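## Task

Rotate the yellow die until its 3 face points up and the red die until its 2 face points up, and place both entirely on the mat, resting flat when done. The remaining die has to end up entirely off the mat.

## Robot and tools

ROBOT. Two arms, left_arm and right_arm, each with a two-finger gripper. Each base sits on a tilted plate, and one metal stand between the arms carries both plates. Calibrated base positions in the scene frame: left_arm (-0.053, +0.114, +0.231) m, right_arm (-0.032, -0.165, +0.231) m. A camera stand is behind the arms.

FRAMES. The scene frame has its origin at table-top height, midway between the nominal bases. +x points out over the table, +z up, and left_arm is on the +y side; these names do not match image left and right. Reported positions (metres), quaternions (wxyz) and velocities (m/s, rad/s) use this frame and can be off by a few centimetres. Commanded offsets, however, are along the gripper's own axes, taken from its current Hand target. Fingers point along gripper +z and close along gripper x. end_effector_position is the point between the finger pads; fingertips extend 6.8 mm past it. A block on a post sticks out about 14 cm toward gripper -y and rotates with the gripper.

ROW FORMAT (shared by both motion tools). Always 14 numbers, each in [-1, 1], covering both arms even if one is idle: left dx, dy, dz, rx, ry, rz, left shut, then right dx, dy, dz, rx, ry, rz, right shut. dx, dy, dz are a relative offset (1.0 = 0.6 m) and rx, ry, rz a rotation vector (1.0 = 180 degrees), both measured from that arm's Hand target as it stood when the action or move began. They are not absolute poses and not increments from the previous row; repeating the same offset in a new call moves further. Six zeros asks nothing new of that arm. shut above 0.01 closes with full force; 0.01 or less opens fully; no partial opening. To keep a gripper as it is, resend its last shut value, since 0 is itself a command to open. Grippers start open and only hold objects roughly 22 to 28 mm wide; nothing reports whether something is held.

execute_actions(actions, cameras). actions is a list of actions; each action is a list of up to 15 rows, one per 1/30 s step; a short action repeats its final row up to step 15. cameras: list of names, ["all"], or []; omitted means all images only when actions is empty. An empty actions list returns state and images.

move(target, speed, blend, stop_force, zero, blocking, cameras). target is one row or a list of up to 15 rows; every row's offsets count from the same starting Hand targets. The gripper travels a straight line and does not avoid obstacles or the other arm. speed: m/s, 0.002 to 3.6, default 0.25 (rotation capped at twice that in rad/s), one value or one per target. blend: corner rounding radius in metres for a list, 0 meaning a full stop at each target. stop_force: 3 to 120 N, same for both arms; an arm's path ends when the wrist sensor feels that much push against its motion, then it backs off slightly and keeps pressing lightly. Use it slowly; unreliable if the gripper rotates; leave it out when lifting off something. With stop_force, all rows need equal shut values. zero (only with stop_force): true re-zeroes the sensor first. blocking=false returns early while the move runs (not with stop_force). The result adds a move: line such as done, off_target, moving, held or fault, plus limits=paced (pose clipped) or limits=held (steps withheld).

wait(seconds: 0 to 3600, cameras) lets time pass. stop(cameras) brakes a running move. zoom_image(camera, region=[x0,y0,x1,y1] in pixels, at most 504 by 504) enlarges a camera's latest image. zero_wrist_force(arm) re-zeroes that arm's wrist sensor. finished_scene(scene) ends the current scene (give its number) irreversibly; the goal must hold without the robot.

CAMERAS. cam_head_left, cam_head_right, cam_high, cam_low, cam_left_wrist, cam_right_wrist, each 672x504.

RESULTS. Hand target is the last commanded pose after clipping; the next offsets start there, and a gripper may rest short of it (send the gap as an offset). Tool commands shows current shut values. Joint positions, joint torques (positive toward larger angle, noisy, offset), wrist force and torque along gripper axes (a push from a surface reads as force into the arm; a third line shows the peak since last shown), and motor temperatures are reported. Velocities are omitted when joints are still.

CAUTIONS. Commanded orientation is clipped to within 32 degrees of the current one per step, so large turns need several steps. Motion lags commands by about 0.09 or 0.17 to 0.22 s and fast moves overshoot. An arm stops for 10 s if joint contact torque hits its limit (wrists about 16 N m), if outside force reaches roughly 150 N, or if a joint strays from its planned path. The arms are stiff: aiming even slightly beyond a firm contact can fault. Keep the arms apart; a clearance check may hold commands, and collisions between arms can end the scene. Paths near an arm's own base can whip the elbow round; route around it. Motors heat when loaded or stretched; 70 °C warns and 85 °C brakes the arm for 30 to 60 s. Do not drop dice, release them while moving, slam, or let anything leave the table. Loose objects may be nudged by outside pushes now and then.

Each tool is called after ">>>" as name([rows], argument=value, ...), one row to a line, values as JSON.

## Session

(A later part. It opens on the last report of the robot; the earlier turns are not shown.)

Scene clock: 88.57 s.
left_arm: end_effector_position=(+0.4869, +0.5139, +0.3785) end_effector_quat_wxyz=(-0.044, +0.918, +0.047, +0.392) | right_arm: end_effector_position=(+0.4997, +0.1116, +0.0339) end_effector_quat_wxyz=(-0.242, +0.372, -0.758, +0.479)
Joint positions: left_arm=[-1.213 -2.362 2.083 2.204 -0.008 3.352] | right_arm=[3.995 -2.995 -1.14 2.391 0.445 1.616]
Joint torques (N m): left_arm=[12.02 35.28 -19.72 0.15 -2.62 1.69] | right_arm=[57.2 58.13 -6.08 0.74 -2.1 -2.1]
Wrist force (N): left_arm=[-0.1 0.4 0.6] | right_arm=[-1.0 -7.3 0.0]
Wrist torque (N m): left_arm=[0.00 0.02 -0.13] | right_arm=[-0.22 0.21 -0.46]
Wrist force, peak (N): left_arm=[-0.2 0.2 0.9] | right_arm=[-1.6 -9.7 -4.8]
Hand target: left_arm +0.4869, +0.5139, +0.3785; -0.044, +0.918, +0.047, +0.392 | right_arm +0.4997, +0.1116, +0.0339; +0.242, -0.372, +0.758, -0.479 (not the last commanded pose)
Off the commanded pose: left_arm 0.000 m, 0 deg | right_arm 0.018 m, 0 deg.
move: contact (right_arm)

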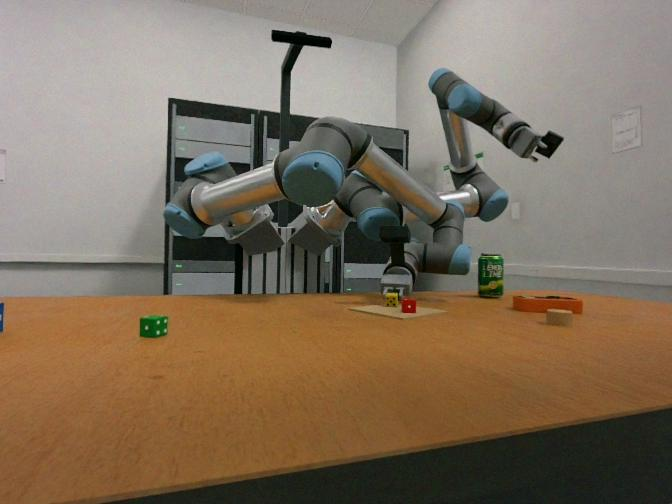

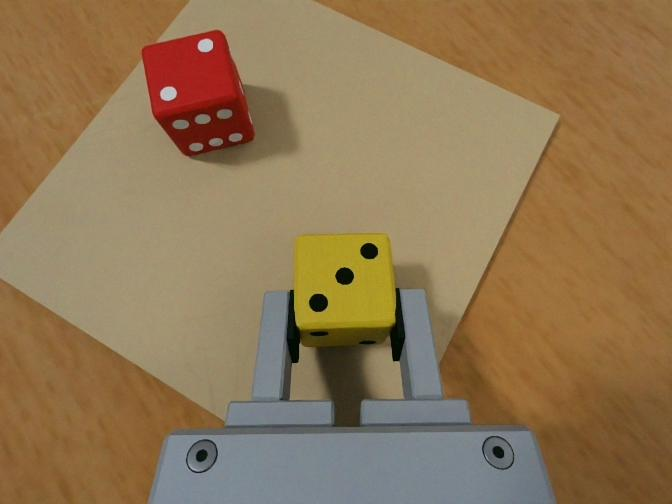

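>>> move([
  [0,0,0,0,0,0,0,0,0,0,0,0,0,0],
  [0,0,0,0,0,0,0,0,0,-0.11,0,0,0,0],
  [0,0,0,0,0,0,0,0,-0.136,-0.21,0,0,0,0],
], speed=[0.1,0.15,0.3], blend=[0,0.02,0], cameras=["cam_low","cam_right_wrist","cam_head_left"])

>>> zoom_image(camera="cam_low", region=[320, 220, 470, 330])

Scene clock: 91.47 s.
left_arm: end_effector_position=(+0.4869, +0.5139, +0.3785) end_effector_quat_wxyz=(-0.044, +0.918, +0.047, +0.392) | right_arm: end_effector_position=(+0.4356, +0.1586, +0.1612) end_effector_quat_wxyz=(-0.242, +0.372, -0.758, +0.479)
Joint positions: left_arm=[-1.213 -2.362 2.083 2.204 -0.008 3.352] | right_arm=[4.275 -2.806 -1.341 2.975 0.478 0.982]
Joint torques (N m): left_arm=[13.09 34.51 -21.46 0.14 -2.77 1.51] | right_arm=[58.16 60.35 -2.34 0.53 3.85 -2.47]
Wrist force (N): left_arm=[-0.1 0.2 0.8] | right_arm=[-2.0 -2.5 0.6]
Wrist torque (N m): left_arm=[-0.01 0.01 -0.12] | right_arm=[-0.32 0.22 -0.26]
Wrist force, peak (N): left_arm=[-0.1 0.2 1.1] | right_arm=[-1.1 -7.6 0.3]
Hand target: left_arm +0.4869, +0.5139, +0.3785; -0.044, +0.918, +0.047, +0.392 | right_arm +0.4356, +0.1586, +0.1612; +0.242, -0.372, +0.758, -0.479
Off the commanded pose: left_arm 0.000 m, 0 deg | right_arm 0.000 m, 0 deg.
move: done
Images, in order (width x height): cam_head_left 672x504, cam_low 672x504, cam_right_wrist 672x504.

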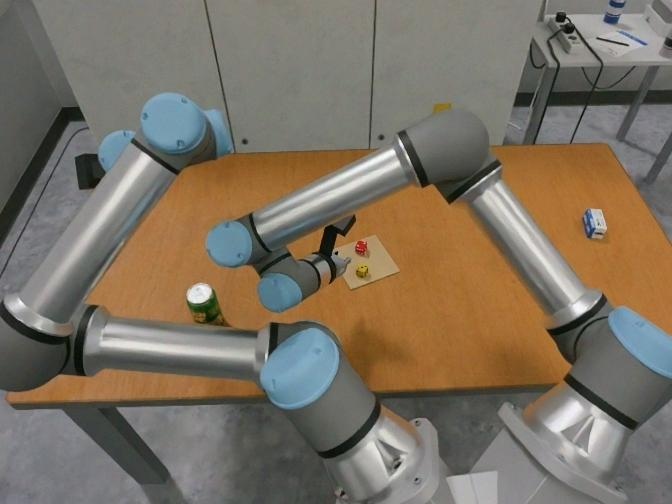

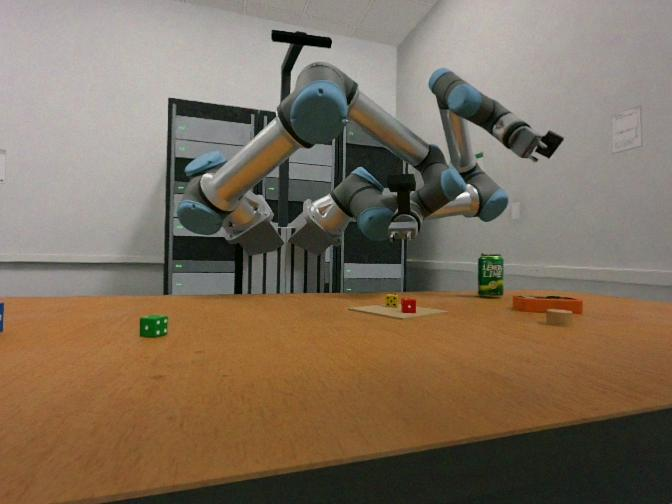

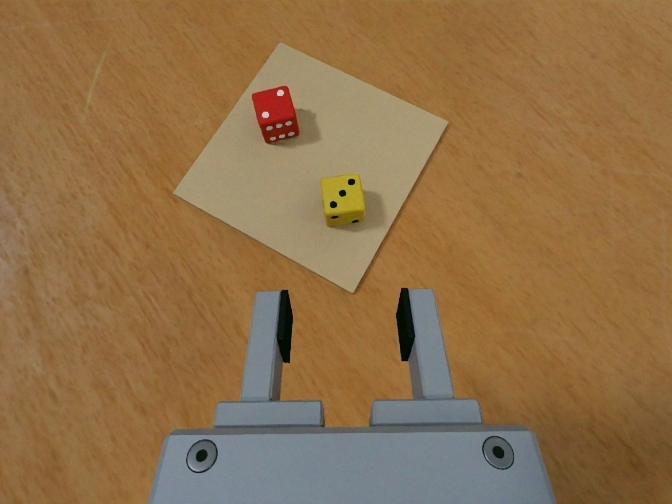

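Scaled by 3.360 from the camera's image (finer frame: 960x720).

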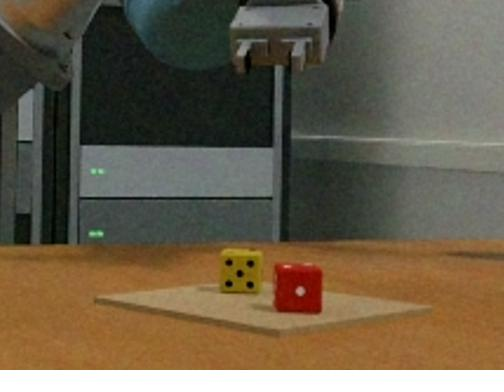

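Done.

>>> finished_scene(scene=1)

The scene is finished: the task was done.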